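# Unload three sand cores from mould onto plywood boards

## Task

Lift three sand cores out of the mould and set them down on the plywood boards next to it, opening the grippers to release them: the elongated core with the rounded nose, plus the two upright bladed cores in the mould half on the robot's right-hand side. The two remaining cores must stay upright in the mould.

## Robot and tools

Robot: two arms, left_arm and right_arm, each with six revolute joints and a two-finger gripper. Joint order for every row and every per-joint list: waist, shoulder, elbow, wrist pitch, wrist yaw, wrist roll, then the gripper. Stated ranges in radians: waist -2.618 to 3.054, shoulder 0.000 to 3.142, elbow 0.000 to 3.142, wrist pitch -1.571 to 1.571, wrist yaw -1.571 to 1.571, wrist roll -2.094 to 2.094. True ends may sit up to 0.059 rad (first four joints) or 0.124 rad (yaw, roll) either way of these. A target beyond a range end by more than that margin, and further out than the last reading, is refused; one past the real end is clipped and the result reports "joint sent to its limit".

Frame: all hand positions, orientations and velocities use the scene frame. Origin is at table-top height, halfway between the arms' nominal bases; +x points out over the table, +z up, and left_arm sits on the +y side. Arm names do not match image left/right. Actual bases: left_arm at (-0.041, +0.329, +0.029) m, right_arm at (-0.052, -0.233, +0.005) m, both turned very slightly about z. A camera stand is fixed behind the arms.

A row is always 14 plain numbers: left_arm's six joint angles and its opening, then right_arm's six and its opening, even when one arm stays still. Joint numbers are absolute target angles in radians (not offsets). Opening is absolute on -1 (closed) to +1 (fully open). To keep an arm or gripper unchanged, resend its current "Joint targets" values and present tool command; writing 0 for an opening is a real command.

execute_actions(actions, cameras): actions is a list of actions; each action is up to 15 rows, one per 1/30 s control step, and a short action repeats its final row to fill 15 steps. Each step, a joint's target is kept within 0.339 rad (waist, shoulder, elbow) or 2.2 rad (wrist joints) of its measured angle, and an arm whose targets would shift the gripper over 200 mm is scaled back, so large changes need several actions. Images return only when actions is empty or cameras names them (["all"] for every camera, [] for none). An empty call also shows the full state, including the scene number.

move(target, speed, blending etc.): target is one 14-number row or a list of up to 15 rows, all absolute angles; every joint of both arms moves in step, so hands travel on curves and nothing is avoided. speed is the peak rate in rad/s of the joint with farthest to go (0.004 to 12.57, default 0.5), one value or one per target. blend (rad) rounds corners in a list; 0 means stop at each. opening_speed (per second on the -1 to +1 scale, at least 0.2) ramps the grippers; use it when closing on something fragile. grip_force sets a per-pad force cap in newtons, 10 to 50, one number or one per arm; it persists, and low values close slowly. blocking=false returns after about 0.5 s while motion continues; a new move replaces the running one. The result adds a "move:" line: done, off_target (still but a joint over 0.035 rad off), moving, held or fault, and limits=held if steps were withheld. done does not mean contact is absent.

wait(seconds): 0 to 3600, sends nothing new; returns early if a running move ends. stop(): brakes the running move. zoom_image(camera, region): region [x0, y0, x1, y1] in pixels of that camera's latest image, at most 504 each way. read_manual(section): licence text only. finished_scene(scene): ends the current scene, with its number; make no further call in that reply.

Cameras, all 896x504: cam_head_left, cam_head_right, cam_high, cam_low, cam_left_wrist, cam_right_wrist.

Results: end_effector_position (m) and end_effector_quat_wxyz per arm in the scene frame; this point lies between the pads about 1 cm behind the fingertips and may be off by a few cm at long reach. The fingers point along the gripper's +z and open along its y. Joint positions and Joint velocities list the six joints (rad, rad/s) then the pad gap (m; 0.094 fully open); "within noise" means still. Joint targets shows what the joints are being driven to now. Tool commands shows gripper commands. grip_measured is the measured opening on the command scale; empty it reads slightly wide, and on a firmly held part slightly narrower than the part, so it gives no clear touch signal. Joint torques are raw drive outputs with offsets and noise; the first three wrap at ±28 N m. Action calls also list joint angles at some steps. "joint command not followed" means the clearance check altered that arm's targets; that check does not separate the two grippers.

Gripping: pads squeeze roughly 50 to 64 N at full force. Command well above grip_measured to release. Friction and weight can leave joints short of or beyond targets, and tiny turns may not happen.

Avoid: dropping cores or releasing them while moving, knocking or shoving hard into the mould or table, anything leaving the table, arms pressing each other or one gripper closing on the other's fingers, and wrist-camera cables touching parts or fixtures (counts as contact). Loose parts may occasionally get nudged. Holding loads or straining heats motors: MOTOR HOT at 75 °C, a fault that folds and idles the arm at 90 °C, and the arm goes limp at 100 °C. The goal must still hold after the robot lets go.

Each tool is called as a command line: name --argument value for each argument, lists and objects as JSON in quotes; but a table of rows of numbers goes row by row, as --pt "numbers of a row", without its own name.

## Session

execute_actions --actions '[]'

Nothing of this call was run. Scene 2 begins with your next reply.

move --target '[-0.5755,1.939,1.827,-0.878,-0.358,-0.492,0.5,0.402,1.445,1.356,-0.841,0.216,0.28,0.5]' --speed 0.9 --cameras '["cam_left_wrist","cam_right_wrist","cam_high"]'

Scene clock: 2.57 s.
left_arm: end_effector_position=(+0.4010, +0.1054, +0.2195) grip_measured=+0.502 end_effector_quat_wxyz=(+0.330, -0.009, +0.944, +0.005) | right_arm: end_effector_position=(+0.3153, -0.1339, +0.2170) grip_measured=+0.502 end_effector_quat_wxyz=(+0.325, +0.001, +0.946, +0.007)
Joint positions: left_arm=[-0.571 1.926 1.797 -0.866 -0.37 -0.504 0.071] | right_arm=[0.408 1.433 1.328 -0.832 0.205 0.292 0.071]
Joint torques (N m): left_arm=[-0.5 -8.95 10.88 1.32 -0.01 0.13] | right_arm=[-0.17 -5.53 8.55 1.29 0.2 -0.22]
Motor temperatures (°C): left_arm=[23 33 32 29 22 22 25] | right_arm=[25 32 31 28 21 24 22]
Heat: left arm: 33 °C; right arm: 32 °C.
Joint targets: left_arm=[-0.575 1.939 1.827 -0.878 -0.358 -0.492] | right_arm=[0.402 1.445 1.356 -0.841 0.216 0.280]
move: done
Images, in order (width x height): cam_high 896x504, cam_left_wrist 896x504, cam_right_wrist 896x504.

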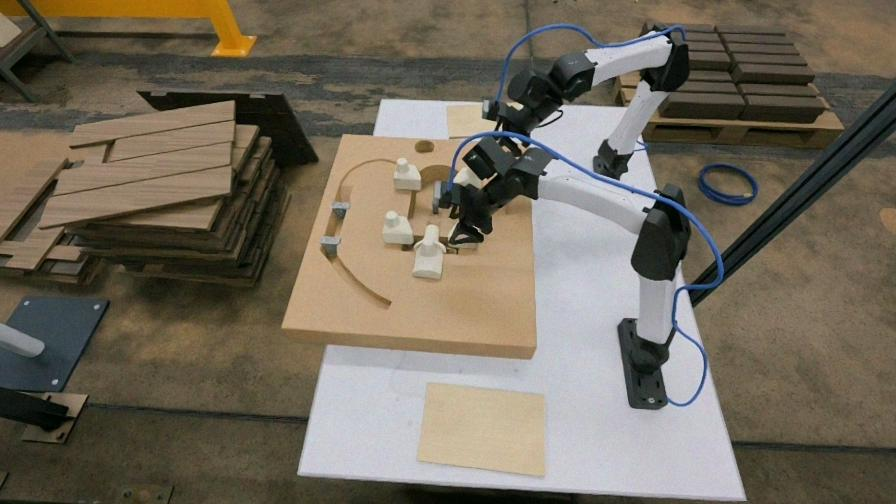

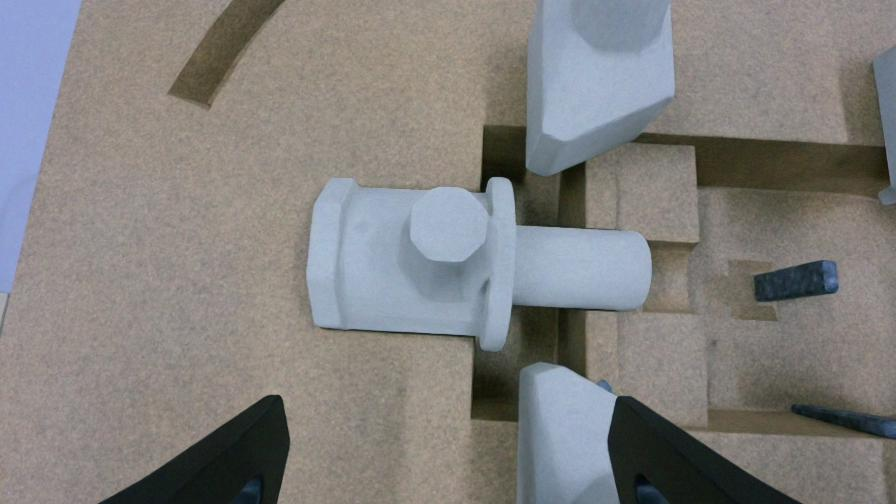

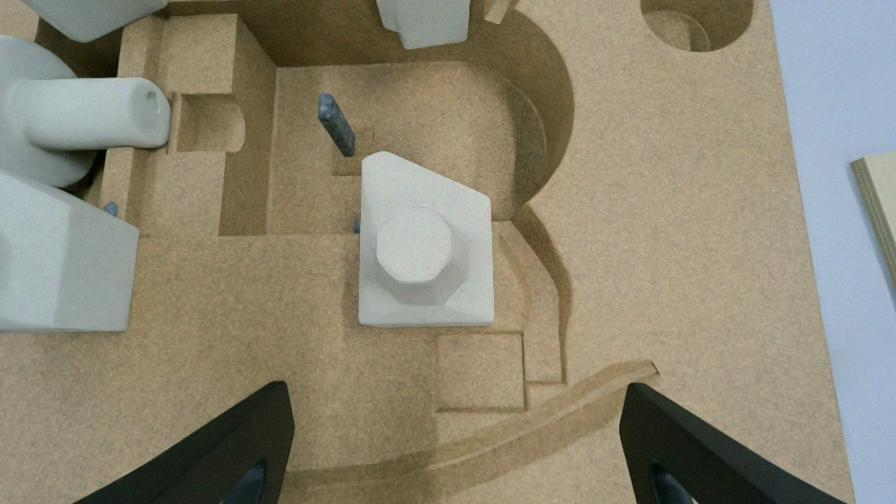

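move --target '[-0.505,2.147,1.881,-0.702,-0.3135,-0.4215,0.4,0.392,1.618,1.262,-0.573,0.209,0.27,0.4]' --speed 0.4 --cameras '["cam_left_wrist","cam_right_wrist"]'

Scene clock: 18.33 s.
left_arm: end_effector_position=(+0.4552, +0.1020, +0.1567) grip_measured=+0.401 end_effector_quat_wxyz=(+0.322, +0.000, +0.947, +0.007) | right_arm: end_effector_position=(+0.3613, -0.1211, +0.1619) grip_measured=+0.402 end_effector_quat_wxyz=(+0.328, +0.001, +0.945, +0.005)
Joint positions: left_arm=[-0.507 2.129 1.851 -0.713 -0.326 -0.433 0.066] | right_arm=[0.398 1.606 1.269 -0.593 0.205 0.282 0.066]
Joint torques (N m): left_arm=[0.12 -10.09 10.97 1.55 0.03 0.14] | right_arm=[-0.27 -7.56 6.22 1.53 0.15 -0.22]
Motor temperatures (°C): left_arm=[23 37 38 30 22 22 25] | right_arm=[25 33 34 30 21 24 22]
Heat: left arm: 38 °C; right arm: 34 °C.
Joint targets: left_arm=[-0.505 2.147 1.881 -0.702 -0.314 -0.421] | right_arm=[0.392 1.618 1.262 -0.573 0.209 0.270]
move: done

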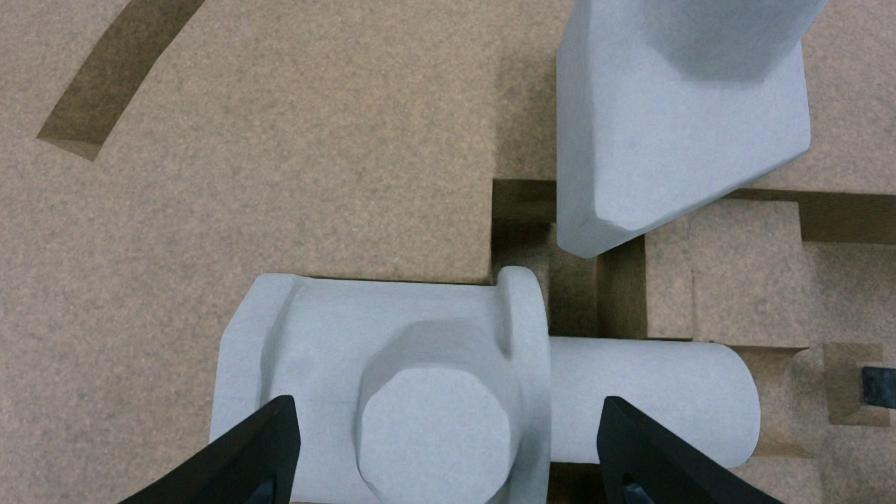

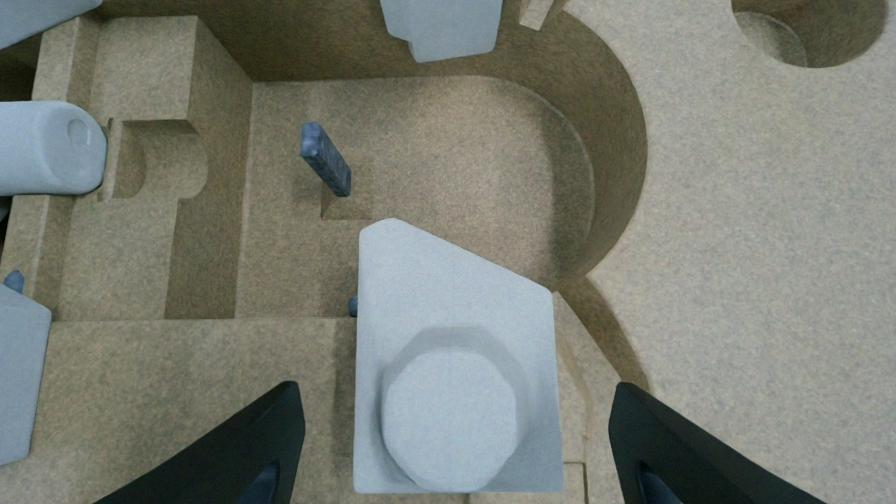

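move --pt "-0.5 2.147 1.881 -0.702 -0.3135 -0.4215 -1 0.393 1.618 1.262 -0.573 0.209 0.27 -1" --pt "-0.5 2.15 2.04 -0.84 -0.3135 -0.4215 -1 0.393 1.611 1.402 -0.713 0.209 0.27 -1" --pt "-0.5 2.19 2.33 -1.07 -0.3135 -0.4215 -1 0.393 1.60 1.66 -0.93 0.209 0.27 -1" --speed '[0.4,0.4,0.45]' --blend '[0,0.05,0]' --grip_force 35 --opening_speed 1.0 --cameras '["cam_left_wrist","cam_right_wrist"]'

Scene clock: 32.67 s.
left_arm: end_effector_position=(+0.4439, +0.1064, +0.2158) grip_measured=-0.265 end_effector_quat_wxyz=(+0.278, +0.009, +0.961, +0.015) | right_arm: end_effector_position=(+0.3519, -0.1247, +0.2442) grip_measured=-0.377 end_effector_quat_wxyz=(+0.316, +0.000, +0.949, +0.000)
Joint positions: left_arm=[-0.5 2.206 2.262 -1.138 -0.291 -0.432 0.035] | right_arm=[0.397 1.613 1.62 -0.965 0.205 0.282 0.029]
Joint torques (N m): left_arm=[-0.05 -13.19 13.97 1.95 -0.32 0.11] | right_arm=[-0.08 -9.72 9.44 1.63 0.15 -0.19]
Heat: left arm: 41 °C; right arm: 35 °C.
Joint targets: left_arm=[-0.500 2.190 2.330 -1.070 -0.313 -0.421] | right_arm=[0.393 1.600 1.660 -0.930 0.209 0.270]
grip_force (N): 35, 35
move: off_target (left_arm, right_arm); left_arm: the elbow is farthest, 0.068 rad from its target; right_arm: the elbow is farthest, 0.040 rad from its target

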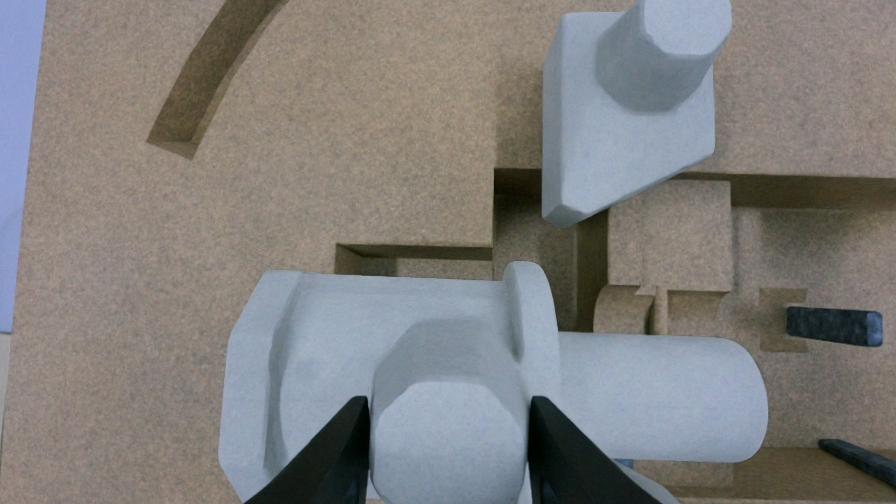

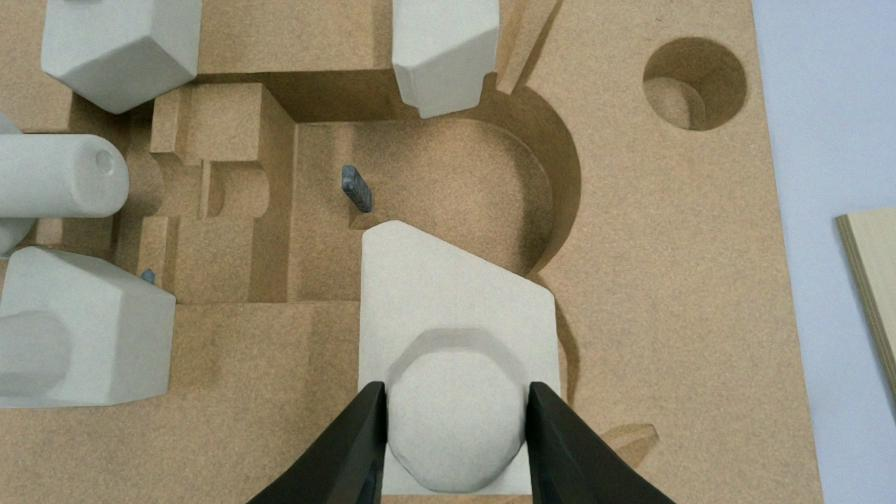

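move --pt "-0.209 1.65 1.66 -0.82 -0.144 -0.184 -1 0.17 1.46 1.65 -1.0 0.075 0.094 -1" --pt "0.2325 1.664 1.515 -0.89 -0.547 -0.874 -1 -0.6625 2.08 2.05 -0.85 -0.418 -0.595 -1" --speed 0.8 --blend '[0.12,0]' --cameras '["cam_left_wrist","cam_right_wrist","cam_high","cam_head_left"]'

Scene clock: 44.93 s.
left_arm: end_effector_position=(+0.3340, +0.4917, +0.2027) grip_measured=-0.265 end_effector_quat_wxyz=(+0.262, -0.528, +0.793, +0.156) | right_arm: end_effector_position=(+0.3909, -0.5302, +0.1947) grip_measured=-0.377 end_effector_quat_wxyz=(+0.338, +0.007, +0.941, -0.025)
Joint positions: left_arm=[0.237 1.712 1.506 -0.951 -0.476 -0.86 0.035] | right_arm=[-0.665 2.083 2.007 -0.906 -0.388 -0.58 0.029]
Joint torques (N m): left_arm=[-0.72 -12.15 8.69 1.72 -0.96 -0.12] | right_arm=[0.42 -13.68 9.61 1.79 -0.58 -0.23]
Motor temperatures (°C): left_arm=[23 49 42 32 22 22 25] | right_arm=[25 36 36 33 21 24 22]
Heat: left arm: 49 °C; right arm: 36 °C.
Joint targets: left_arm=[0.233 1.664 1.515 -0.890 -0.547 -0.874] | right_arm=[-0.663 2.080 2.050 -0.850 -0.418 -0.595]
grip_force (N): 35, 35
move: off_target (left_arm, right_arm); left_arm: the wrist yaw is farthest, 0.071 rad from its target; right_arm: the wrist pitch is farthest, 0.056 rad from its target
Images, in order (width x height): cam_head_left 896x504, cam_high 896x504, cam_left_wrist 896x504, cam_right_wrist 896x504.

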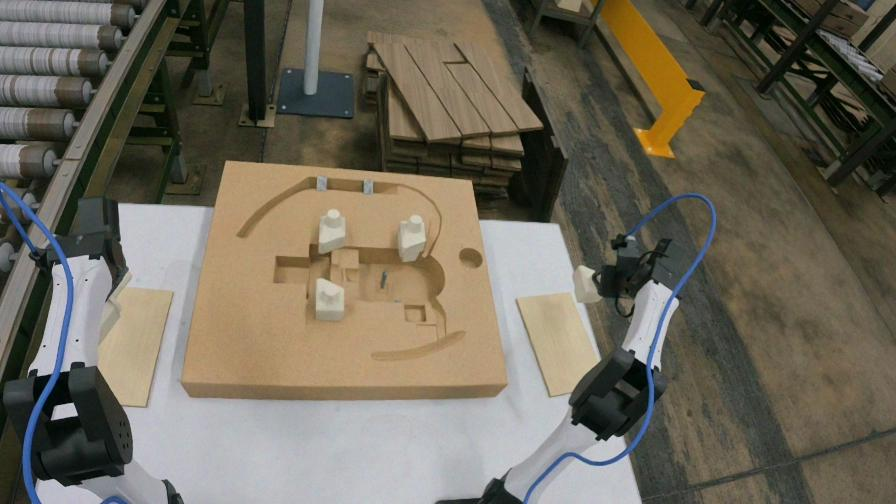

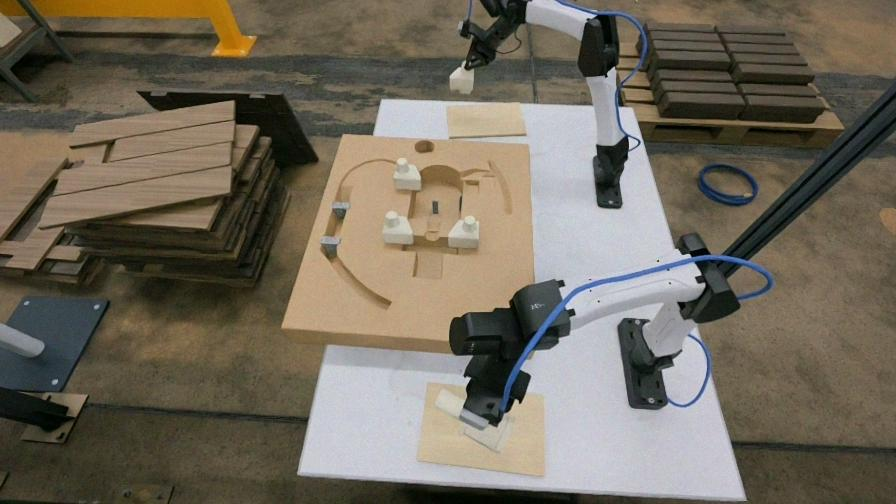

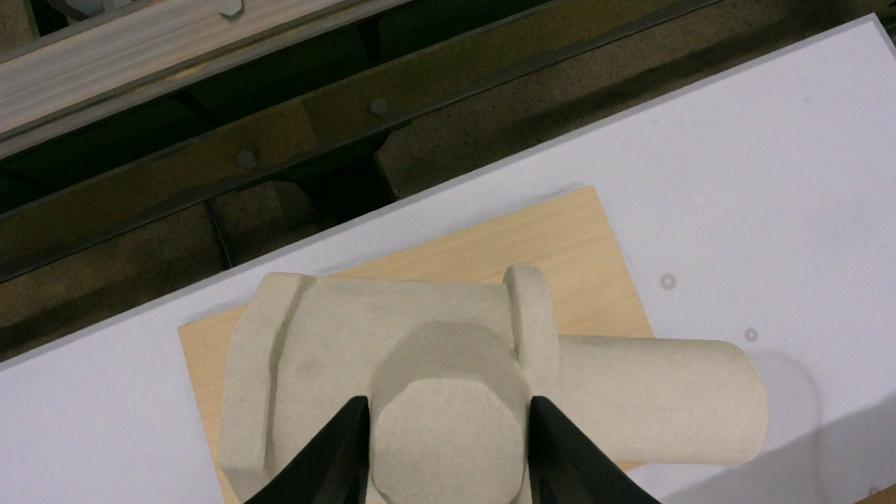

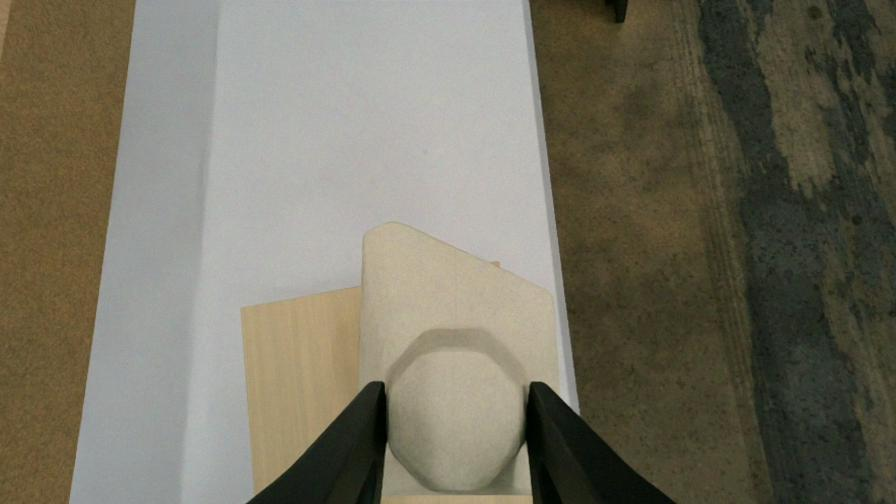

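move --pt "0.2325 1.715 1.27 -0.57 -0.547 -0.874 -1 -0.6925 2.12 1.95 -0.77 -0.418 -0.595 -1" --pt "0.2325 1.735 1.19 -0.49 -0.547 -0.874 -1 -0.6925 2.135 1.87 -0.69 -0.418 -0.595 -1" --pt "0.2325 1.745 1.165 -0.465 -0.547 -0.874 -1 -0.757 2.02 1.70 -0.68 -0.45 -0.654 -1" --pt "0.2325 1.745 1.165 -0.465 -0.547 -0.874 -1 -0.855 1.91 1.485 -0.62 -0.492 -0.742 -1" --pt "0.2325 1.745 1.165 -0.465 -0.547 -0.874 -1 -0.943 1.872 1.279 -0.53 -0.529 -0.828 -1" --pt "0.2325 1.745 1.165 -0.465 -0.547 -0.874 -1 -0.981 1.905 1.165 -0.405 -0.543 -0.864 -1" --speed '[0.5,0.2,0.2,0.3,0.3,0.2]' --blend '[0.04,0.03,0.03,0.03,0.03,0]' --cameras '["cam_left_wrist","cam_right_wrist","cam_high"]'

Scene clock: 73.13 s.
left_arm: end_effector_position=(+0.3372, +0.4952, +0.1210) grip_measured=-0.269 end_effector_quat_wxyz=(+0.290, -0.528, +0.780, +0.165) | right_arm: end_effector_position=(+0.2415, -0.5445, +0.0531) grip_measured=-0.391 end_effector_quat_wxyz=(+0.333, +0.025, +0.942, -0.009)
Joint positions: left_arm=[0.228 1.74 1.177 -0.545 -0.519 -0.861 0.034] | right_arm=[-0.979 1.883 1.173 -0.436 -0.548 -0.855 0.029]
Joint torques (N m): left_arm=[0.35 -7.62 6.5 1.98 -0.51 -0.11] | right_arm=[0.16 -8.36 5.22 1.31 -0.32 -0.14]
Motor temperatures (°C): left_arm=[23 54 42 33 23 22 26] | right_arm=[25 40 38 34 22 24 23]
Heat: left arm: 54 °C; right arm: 40 °C.
Joint targets: left_arm=[0.232 1.745 1.165 -0.465 -0.547 -0.874] | right_arm=[-0.981 1.905 1.165 -0.405 -0.543 -0.864]
grip_force (N): 35, 35
move: off_target (left_arm); left_arm: the wrist pitch is farthest, 0.080 rad from its target
Images, in order (width x height): cam_high 896x504, cam_left_wrist 896x504, cam_right_wrist 896x504.

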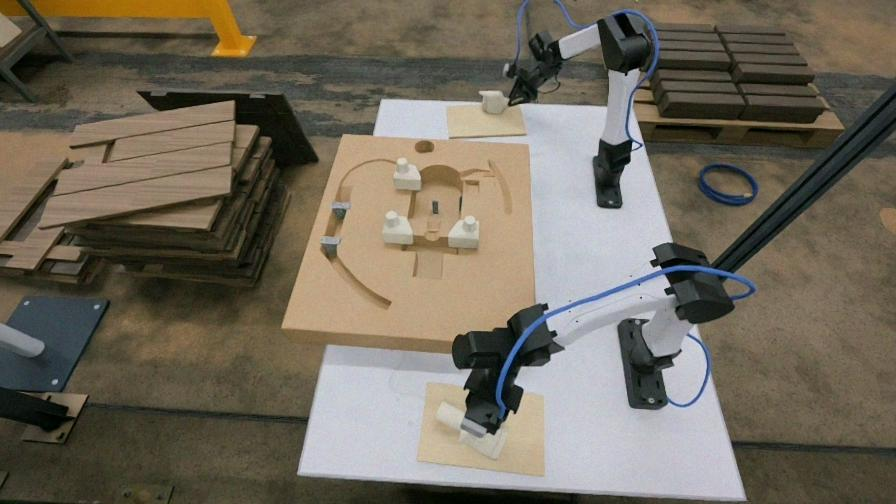

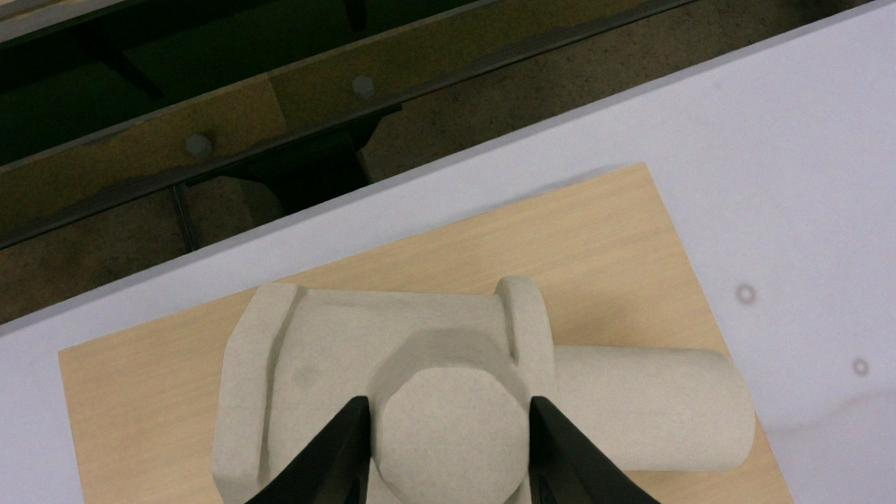

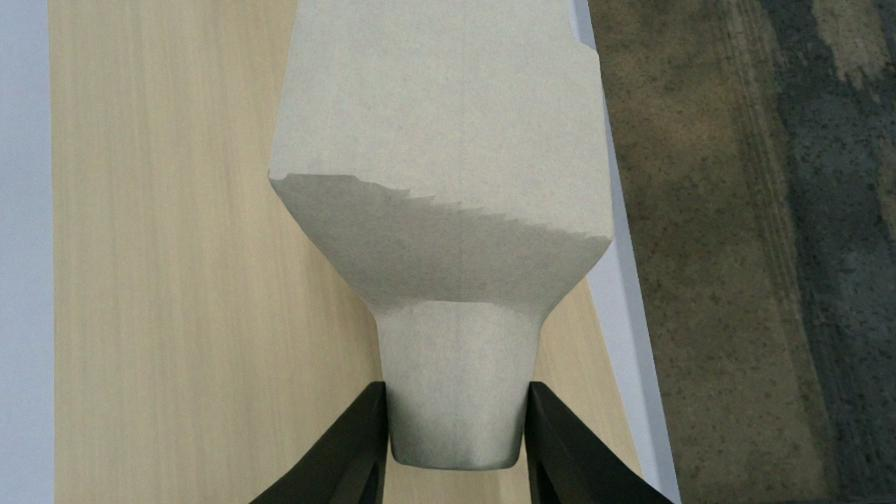

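move --pt "0.2325 1.757 1.145 -0.43 -0.547 -0.874 -1 -0.981 1.905 1.165 -0.405 -0.543 -0.864 0.0" --pt "0.2325 1.757 1.145 -0.43 -0.547 -0.874 -1 -0.981 1.80 1.25 -0.55 -0.543 -0.864 0.0" --speed '[0.1,0.5]' --blend '[0,0]' --opening_speed 1.0 --cameras '["cam_left_wrist","cam_right_wrist"]'

Scene clock: 80.00 s.
left_arm: end_effector_position=(+0.3388, +0.4975, +0.1208) grip_measured=-0.270 end_effector_quat_wxyz=(+0.301, -0.529, +0.775, +0.169) | right_arm: end_effector_position=(+0.2413, -0.5445, +0.0878) grip_measured=-0.002 end_effector_quat_wxyz=(+0.338, +0.022, +0.941, -0.017)
Joint positions: left_arm=[0.226 1.74 1.162 -0.511 -0.537 -0.861 0.034] | right_arm=[-0.979 1.819 1.232 -0.54 -0.547 -0.855 0.047]
Joint torques (N m): left_arm=[0.54 -6.58 6.04 2.01 -0.35 -0.11] | right_arm=[0.12 -12.11 7.41 0.97 -0.32 -0.17]
Heat: left arm: 52 °C; right arm: 41 °C.
Joint targets: left_arm=[0.232 1.757 1.145 -0.430 -0.547 -0.874] | right_arm=[-0.981 1.800 1.250 -0.550 -0.543 -0.864]
grip_force (N): 35, 35
move: off_target (left_arm); left_arm: the wrist pitch is farthest, 0.081 rad from its target

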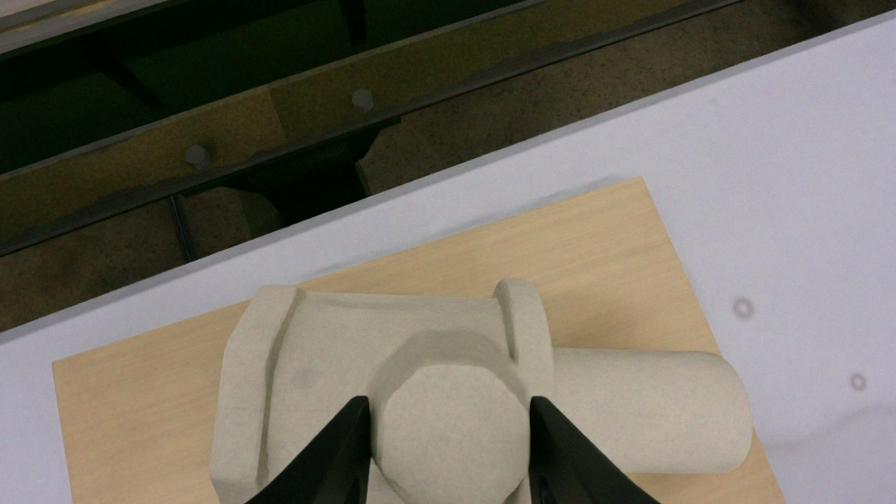

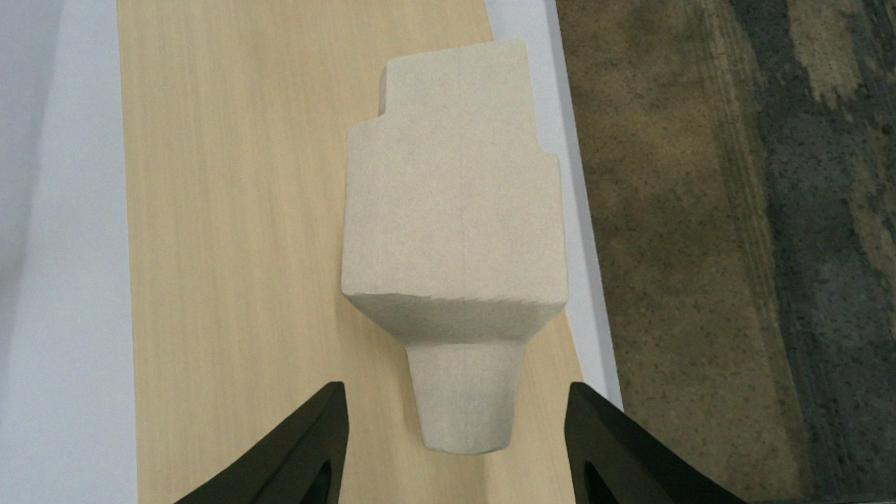

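move --pt "0.2325 1.757 1.145 -0.43 -0.547 -0.874 0.4 -0.95 1.6 1.55 -0.8 -0.45 -0.7 0.4" --pt "0.2325 1.62 1.45 -0.75 -0.547 -0.874 0.4 0.0 1.47 1.62 -0.85 0.1 0.1 0.4" --pt "0.3 1.3 1.4 -0.8 -0.3 -0.5 0.4 0.290 1.925 1.75 -0.50 0.185 0.159 0.4" --speed '[0.6,0.9,0.8]' --blend '[0.03,0.1,0]' --opening_speed 1.5 --cameras '["cam_right_wrist","cam_high"]'

Scene clock: 91.87 s.
left_arm: end_effector_position=(+0.3039, +0.4802, +0.3312) grip_measured=+0.399 end_effector_quat_wxyz=(+0.439, -0.403, +0.798, +0.088) | right_arm: end_effector_position=(+0.4867, -0.1308, +0.2184) grip_measured=+0.398 end_effector_quat_wxyz=(+0.422, -0.008, +0.907, +0.002)
Joint positions: left_arm=[0.295 1.301 1.407 -0.788 -0.313 -0.513 0.066] | right_arm=[0.293 1.917 1.724 -0.52 0.175 0.145 0.066]
Joint torques (N m): left_arm=[0.42 -4.71 7.5 1.71 0.11 0.13] | right_arm=[-0.18 -11.49 8.76 1.81 0.11 0.1]
Motor temperatures (°C): left_arm=[23 49 39 34 23 22 26] | right_arm=[25 41 39 33 21 24 22]
Heat: left arm: 49 °C; right arm: 41 °C.
Joint targets: left_arm=[0.300 1.300 1.400 -0.800 -0.300 -0.500] | right_arm=[0.290 1.925 1.750 -0.500 0.185 0.159]
grip_force (N): 35, 35
move: done; blend cut to 0 rad at target 1
Images, in order (width x height): cam_high 896x504, cam_right_wrist 896x504.

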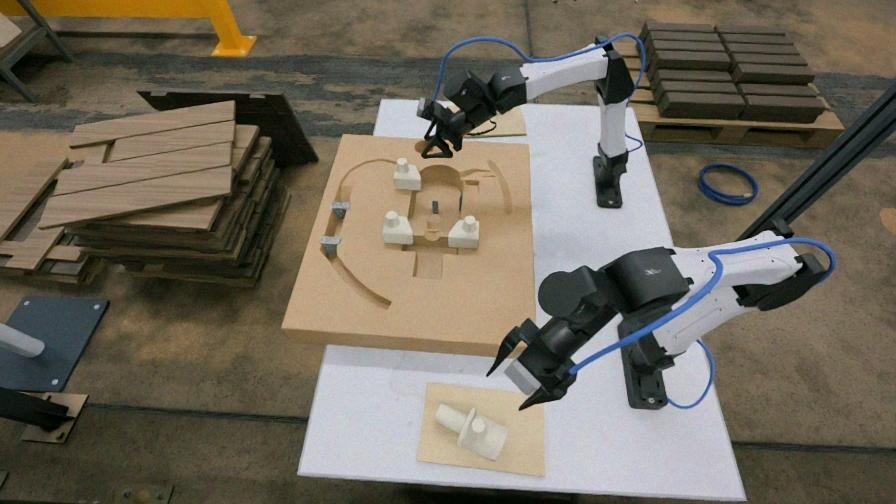

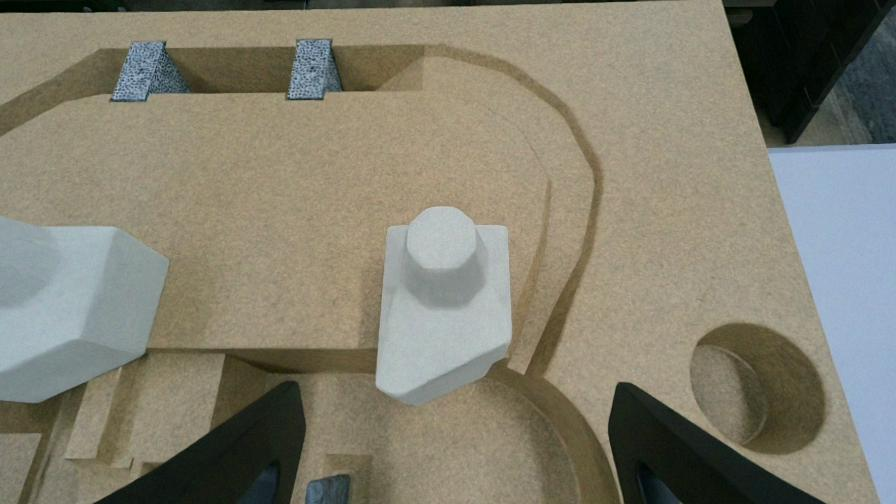

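move --pt "0.3 1.3 1.4 -0.8 -0.3 -0.5 0.4 0.276 2.209 1.928 -0.405 0.162 0.138 0.4" --pt "0.3 1.3 1.4 -0.8 -0.3 -0.5 0.4 0.276 2.209 1.928 -0.405 0.162 0.138 -1" --speed '[0.4,0.4]' --opening_speed 1.2 --cameras '["cam_right_wrist"]'

Scene clock: 100.87 s.
left_arm: end_effector_position=(+0.3039, +0.4801, +0.3312) grip_measured=+0.399 end_effector_quat_wxyz=(+0.439, -0.402, +0.799, +0.088) | right_arm: end_effector_position=(+0.5499, -0.1252, +0.1607) grip_measured=-0.354 end_effector_quat_wxyz=(+0.421, -0.001, +0.907, -0.001)
Joint positions: left_arm=[0.295 1.301 1.407 -0.788 -0.312 -0.512 0.066] | right_arm=[0.277 2.189 1.9 -0.425 0.174 0.145 0.03]
Joint torques (N m): left_arm=[0.46 -4.68 7.56 1.7 0.06 0.15] | right_arm=[0.25 -12.92 8.79 1.81 -0.07 -0.13]
Heat: left arm: 46 °C; right arm: 42 °C.
Joint targets: left_arm=[0.300 1.300 1.400 -0.800 -0.300 -0.500] | right_arm=[0.276 2.209 1.928 -0.405 0.162 0.138]
grip_force (N): 35, 35
move: done

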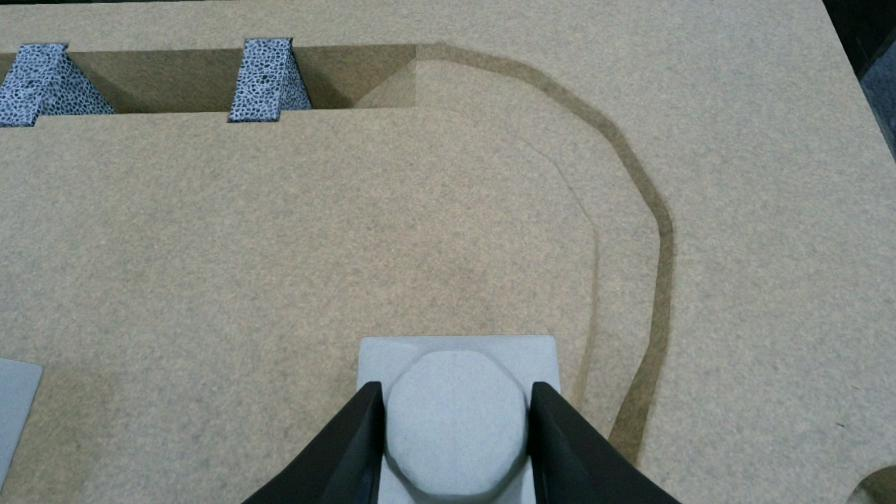

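move --pt "0.3 1.3 1.4 -0.8 -0.3 -0.5 0.4 0.272 2.18 2.11 -0.546 0.162 0.138 -1" --pt "0.3 1.3 1.4 -0.8 -0.3 -0.5 0.4 0.272 2.21 2.355 -0.74 0.162 0.138 -1" --pt "0.3 1.3 1.4 -0.8 -0.3 -0.5 0.4 -0.068 1.60 1.56 -0.55 0.063 0.052 -1" --pt "0.3 1.3 1.4 -0.8 -0.3 -0.5 0.4 -0.54 2.0 1.97 -0.84 -0.33 -0.446 -1" --speed '[0.35,0.45,0.8,0.8]' --blend '[0.05,0.05,0.1,0]' --cameras '["cam_right_wrist","cam_high"]'

Scene clock: 121.33 s.
left_arm: end_effector_position=(+0.3039, +0.4801, +0.3312) grip_measured=+0.399 end_effector_quat_wxyz=(+0.439, -0.402, +0.799, +0.088) | right_arm: end_effector_position=(+0.4079, -0.4800, +0.2043) grip_measured=-0.356 end_effector_quat_wxyz=(+0.334, +0.030, +0.942, -0.022)
Joint positions: left_arm=[0.295 1.301 1.407 -0.788 -0.312 -0.512 0.066] | right_arm=[-0.543 2.002 1.925 -0.873 -0.305 -0.432 0.03]
Joint torques (N m): left_arm=[0.36 -4.68 7.49 1.72 0.06 0.14] | right_arm=[0.59 -12.86 10.03 1.71 -0.43 -0.23]
Motor temperatures (°C): left_arm=[23 42 38 36 22 22 25] | right_arm=[25 44 41 37 21 24 23]
Heat: left arm: 42 °C; right arm: 44 °C.
Joint targets: left_arm=[0.300 1.300 1.400 -0.800 -0.300 -0.500] | right_arm=[-0.540 2.000 1.970 -0.840 -0.330 -0.446]
grip_force (N): 35, 35
move: off_target (right_arm); right_arm: the elbow is farthest, 0.045 rad from its target
Images, in order (width x height): cam_high 896x504, cam_right_wrist 896x504.

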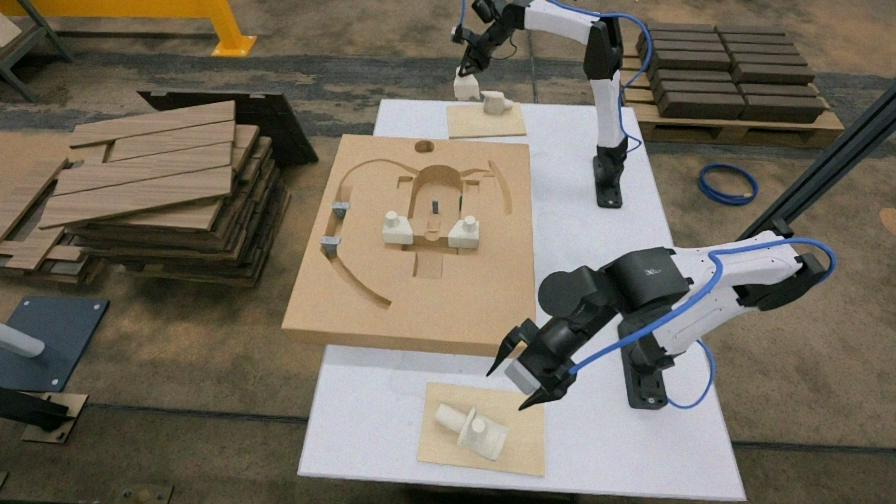

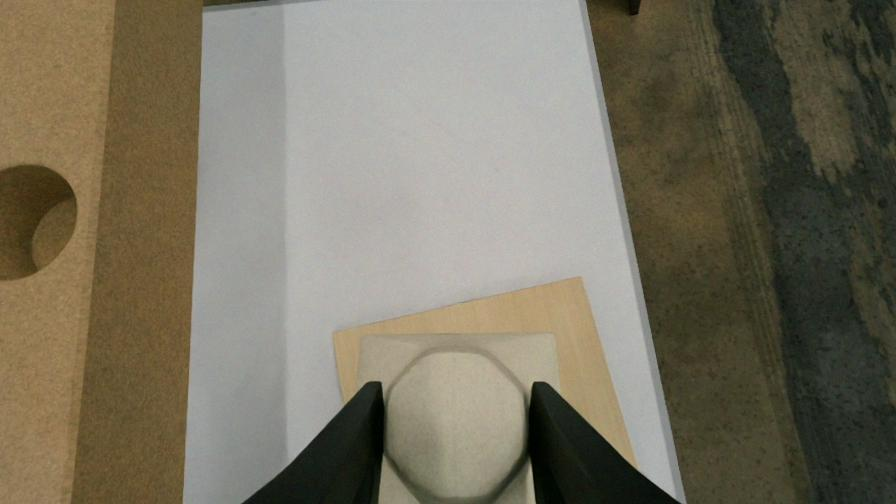

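move --pt "0.3 1.3 1.4 -0.8 -0.3 -0.5 0.4 -0.54 1.995 1.785 -0.68 -0.33 -0.446 -1" --pt "0.3 1.3 1.4 -0.8 -0.3 -0.5 0.4 -0.54 2.003 1.665 -0.56 -0.33 -0.446 -1" --pt "0.3 1.3 1.4 -0.8 -0.3 -0.5 0.4 -0.602 1.86 1.49 -0.575 -0.363 -0.5 -1" --pt "0.3 1.3 1.4 -0.8 -0.3 -0.5 0.4 -0.709 1.70 1.23 -0.52 -0.419 -0.595 -1" --speed '[0.5,0.2,0.2,0.3]' --blend '[0.04,0.03,0.03,0]' --cameras '["cam_right_wrist","cam_high"]'

zoom_image --camera "cam_high" --region '[420, 40, 560, 140]'

Scene clock: 133.23 s.
left_arm: end_effector_position=(+0.3039, +0.4801, +0.3312) grip_measured=+0.399 end_effector_quat_wxyz=(+0.439, -0.402, +0.799, +0.088) | right_arm: end_effector_position=(+0.3052, -0.4734, +0.1117) grip_measured=-0.356 end_effector_quat_wxyz=(+0.320, +0.028, +0.947, -0.005)
Joint positions: left_arm=[0.295 1.301 1.407 -0.788 -0.312 -0.512 0.066] | right_arm=[-0.702 1.736 1.236 -0.545 -0.403 -0.582 0.03]
Joint torques (N m): left_arm=[0.5 -4.64 7.49 1.69 0.06 0.13] | right_arm=[-0.38 -13.45 5.89 1.41 -0.44 -0.15]
Heat: left arm: 41 °C; right arm: 46 °C.
Joint targets: left_arm=[0.300 1.300 1.400 -0.800 -0.300 -0.500] | right_arm=[-0.709 1.700 1.230 -0.520 -0.419 -0.595]
grip_force (N): 35, 35
move: off_target (right_arm); right_arm: the shoulder is farthest, 0.036 rad from its target
Images, in order (width x height): cam_high 896x504, cam_right_wrist 896x504.

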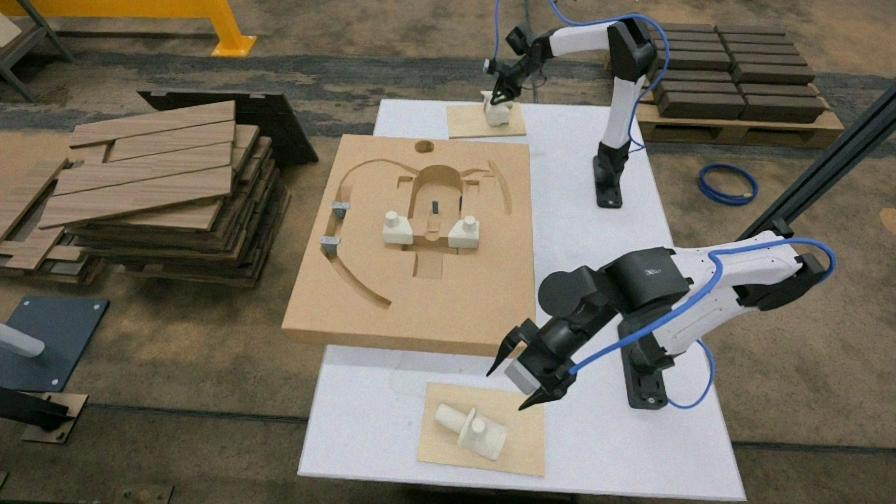

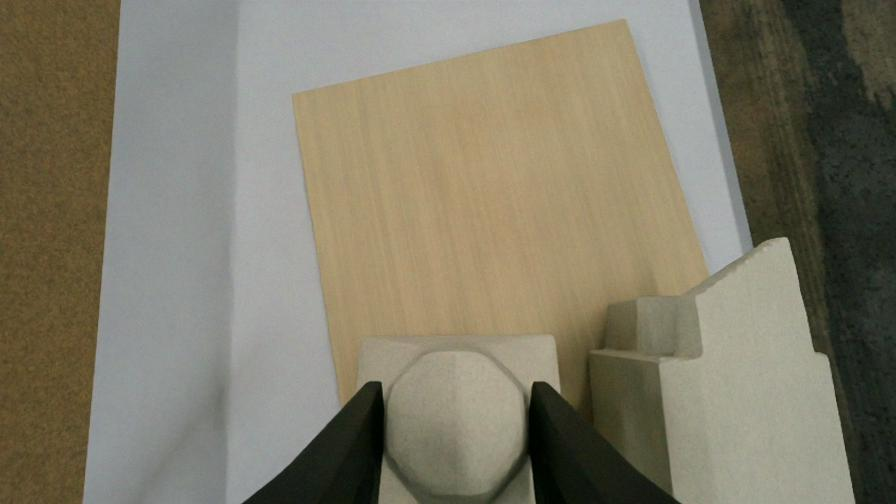

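Scaled by 3.600 from the camera's image (finer frame: 1280x720).

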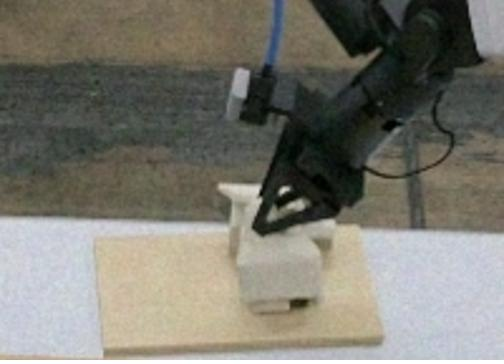

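move --pt "0.3 1.3 1.4 -0.8 -0.3 -0.5 0.4 -0.70 1.68 1.42 -0.68 -0.42 -0.595 -1" --pt "0.3 1.3 1.4 -0.8 -0.3 -0.5 0.4 -0.643 1.77 1.21 0.12 -0.629 -0.312 -1" --speed '[0.5,0.7]' --blend '[0.05,0]' --cameras '["cam_right_wrist","cam_high"]'

zoom_image --camera "cam_high" --region '[420, 40, 560, 140]'

Scene clock: 170.03 s.
left_arm: end_effector_position=(+0.3039, +0.4801, +0.3312) grip_measured=+0.399 end_effector_quat_wxyz=(+0.439, -0.402, +0.799, +0.088) | right_arm: end_effector_position=(+0.3940, -0.4783, +0.1880) grip_measured=-0.356 end_effector_quat_wxyz=(+0.541, +0.008, +0.841, -0.009)
Joint positions: left_arm=[0.295 1.301 1.407 -0.788 -0.312 -0.512 0.066] | right_arm=[-0.648 1.768 1.205 0.036 -0.602 -0.324 0.03]
Joint torques (N m): left_arm=[0.39 -4.67 7.56 1.71 0.07 0.16] | right_arm=[0.72 -10.41 7.16 2.47 -0.53 0.03]
Motor temperatures (°C): left_arm=[23 39 37 37 22 22 25] | right_arm=[25 49 39 36 22 24 23]
Heat: left arm: 39 °C; right arm: 49 °C.
Joint targets: left_arm=[0.300 1.300 1.400 -0.800 -0.300 -0.500] | right_arm=[-0.643 1.770 1.210 0.120 -0.629 -0.312]
grip_force (N): 35, 35
move: off_target (right_arm); right_arm: the wrist pitch is farthest, 0.084 rad from its target
Images, in order (width x height): cam_high 896x504, cam_right_wrist 896x504.

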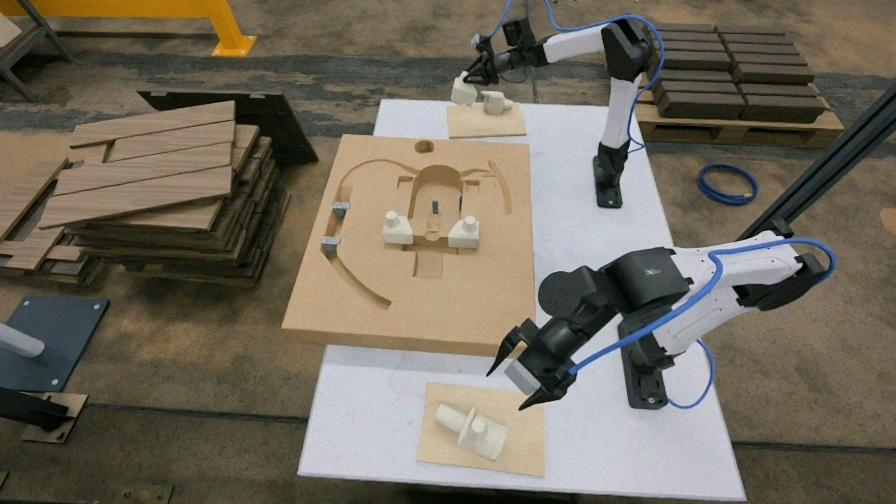

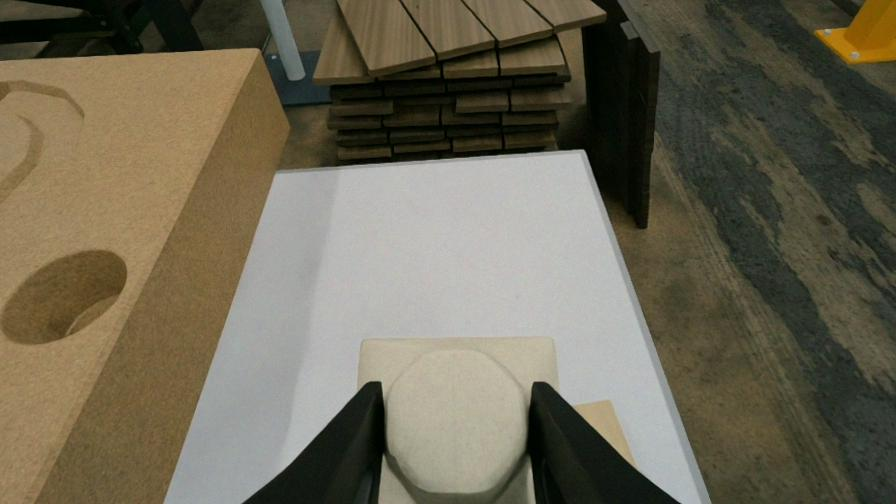

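Scaled by 3.600 from the camera's image (finer frame: 1280x720).

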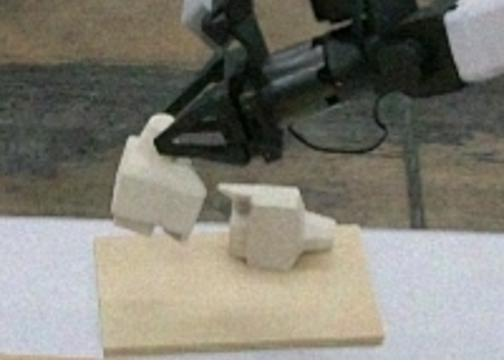

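move --pt "0.3 1.3 1.4 -0.8 -0.3 -0.5 0.4 -0.643 1.855 1.12 0.31 -0.629 -0.312 -1" --pt "0.3 1.3 1.4 -0.8 -0.3 -0.5 0.4 -0.779 1.71 0.875 0.35 -0.747 -0.402 -1" --speed '[0.3,0.2]' --blend '[0.03,0]' --cameras '["cam_right_wrist","cam_high"]'

zoom_image --camera "cam_high" --region '[420, 40, 560, 140]'

Scene clock: 178.07 s.
left_arm: end_effector_position=(+0.3039, +0.4801, +0.3312) grip_measured=+0.399 end_effector_quat_wxyz=(+0.439, -0.402, +0.799, +0.088) | right_arm: end_effector_position=(+0.3359, -0.4796, +0.1243) grip_measured=-0.356 end_effector_quat_wxyz=(+0.552, +0.004, +0.834, -0.004)
Joint positions: left_arm=[0.295 1.301 1.407 -0.788 -0.312 -0.512 0.066] | right_arm=[-0.772 1.746 0.88 0.316 -0.729 -0.39 0.03]
Joint torques (N m): left_arm=[0.42 -4.63 7.5 1.69 0.05 0.14] | right_arm=[-0.24 -12.9 5.49 1.97 -0.37 -0.23]
Heat: left arm: 39 °C; right arm: 48 °C.
Joint targets: left_arm=[0.300 1.300 1.400 -0.800 -0.300 -0.500] | right_arm=[-0.779 1.710 0.875 0.350 -0.747 -0.402]
grip_force (N): 35, 35
move: off_target (right_arm); right_arm: the shoulder is farthest, 0.036 rad from its target
Images, in order (width x height): cam_high 896x504, cam_right_wrist 896x504.

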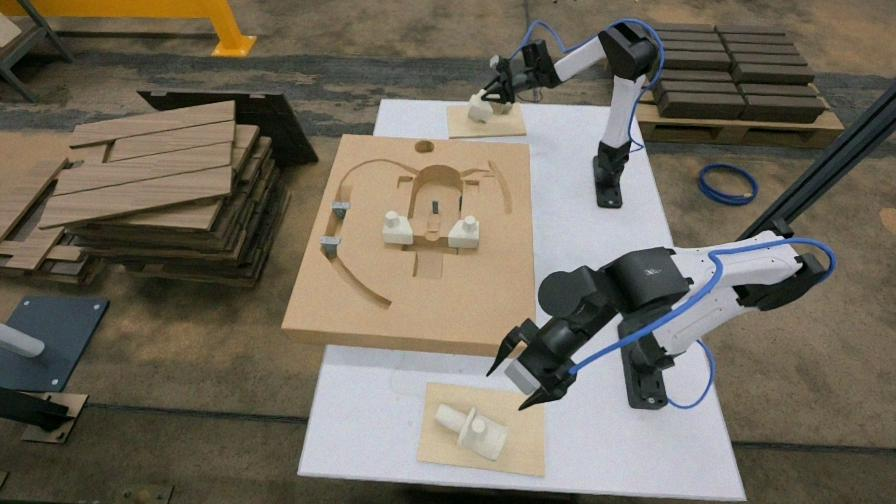

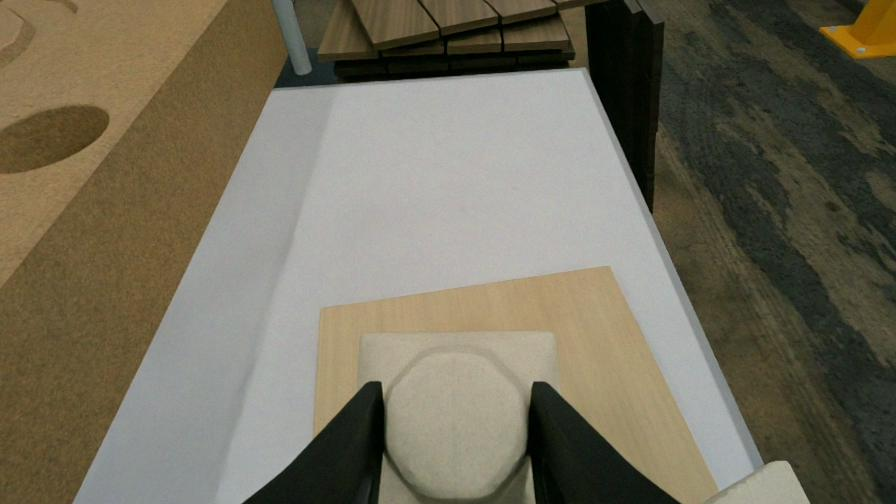

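Scaled by 3.600 from the camera's image (finer frame: 1280x720).

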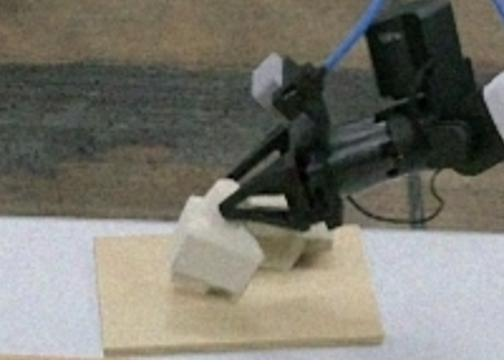

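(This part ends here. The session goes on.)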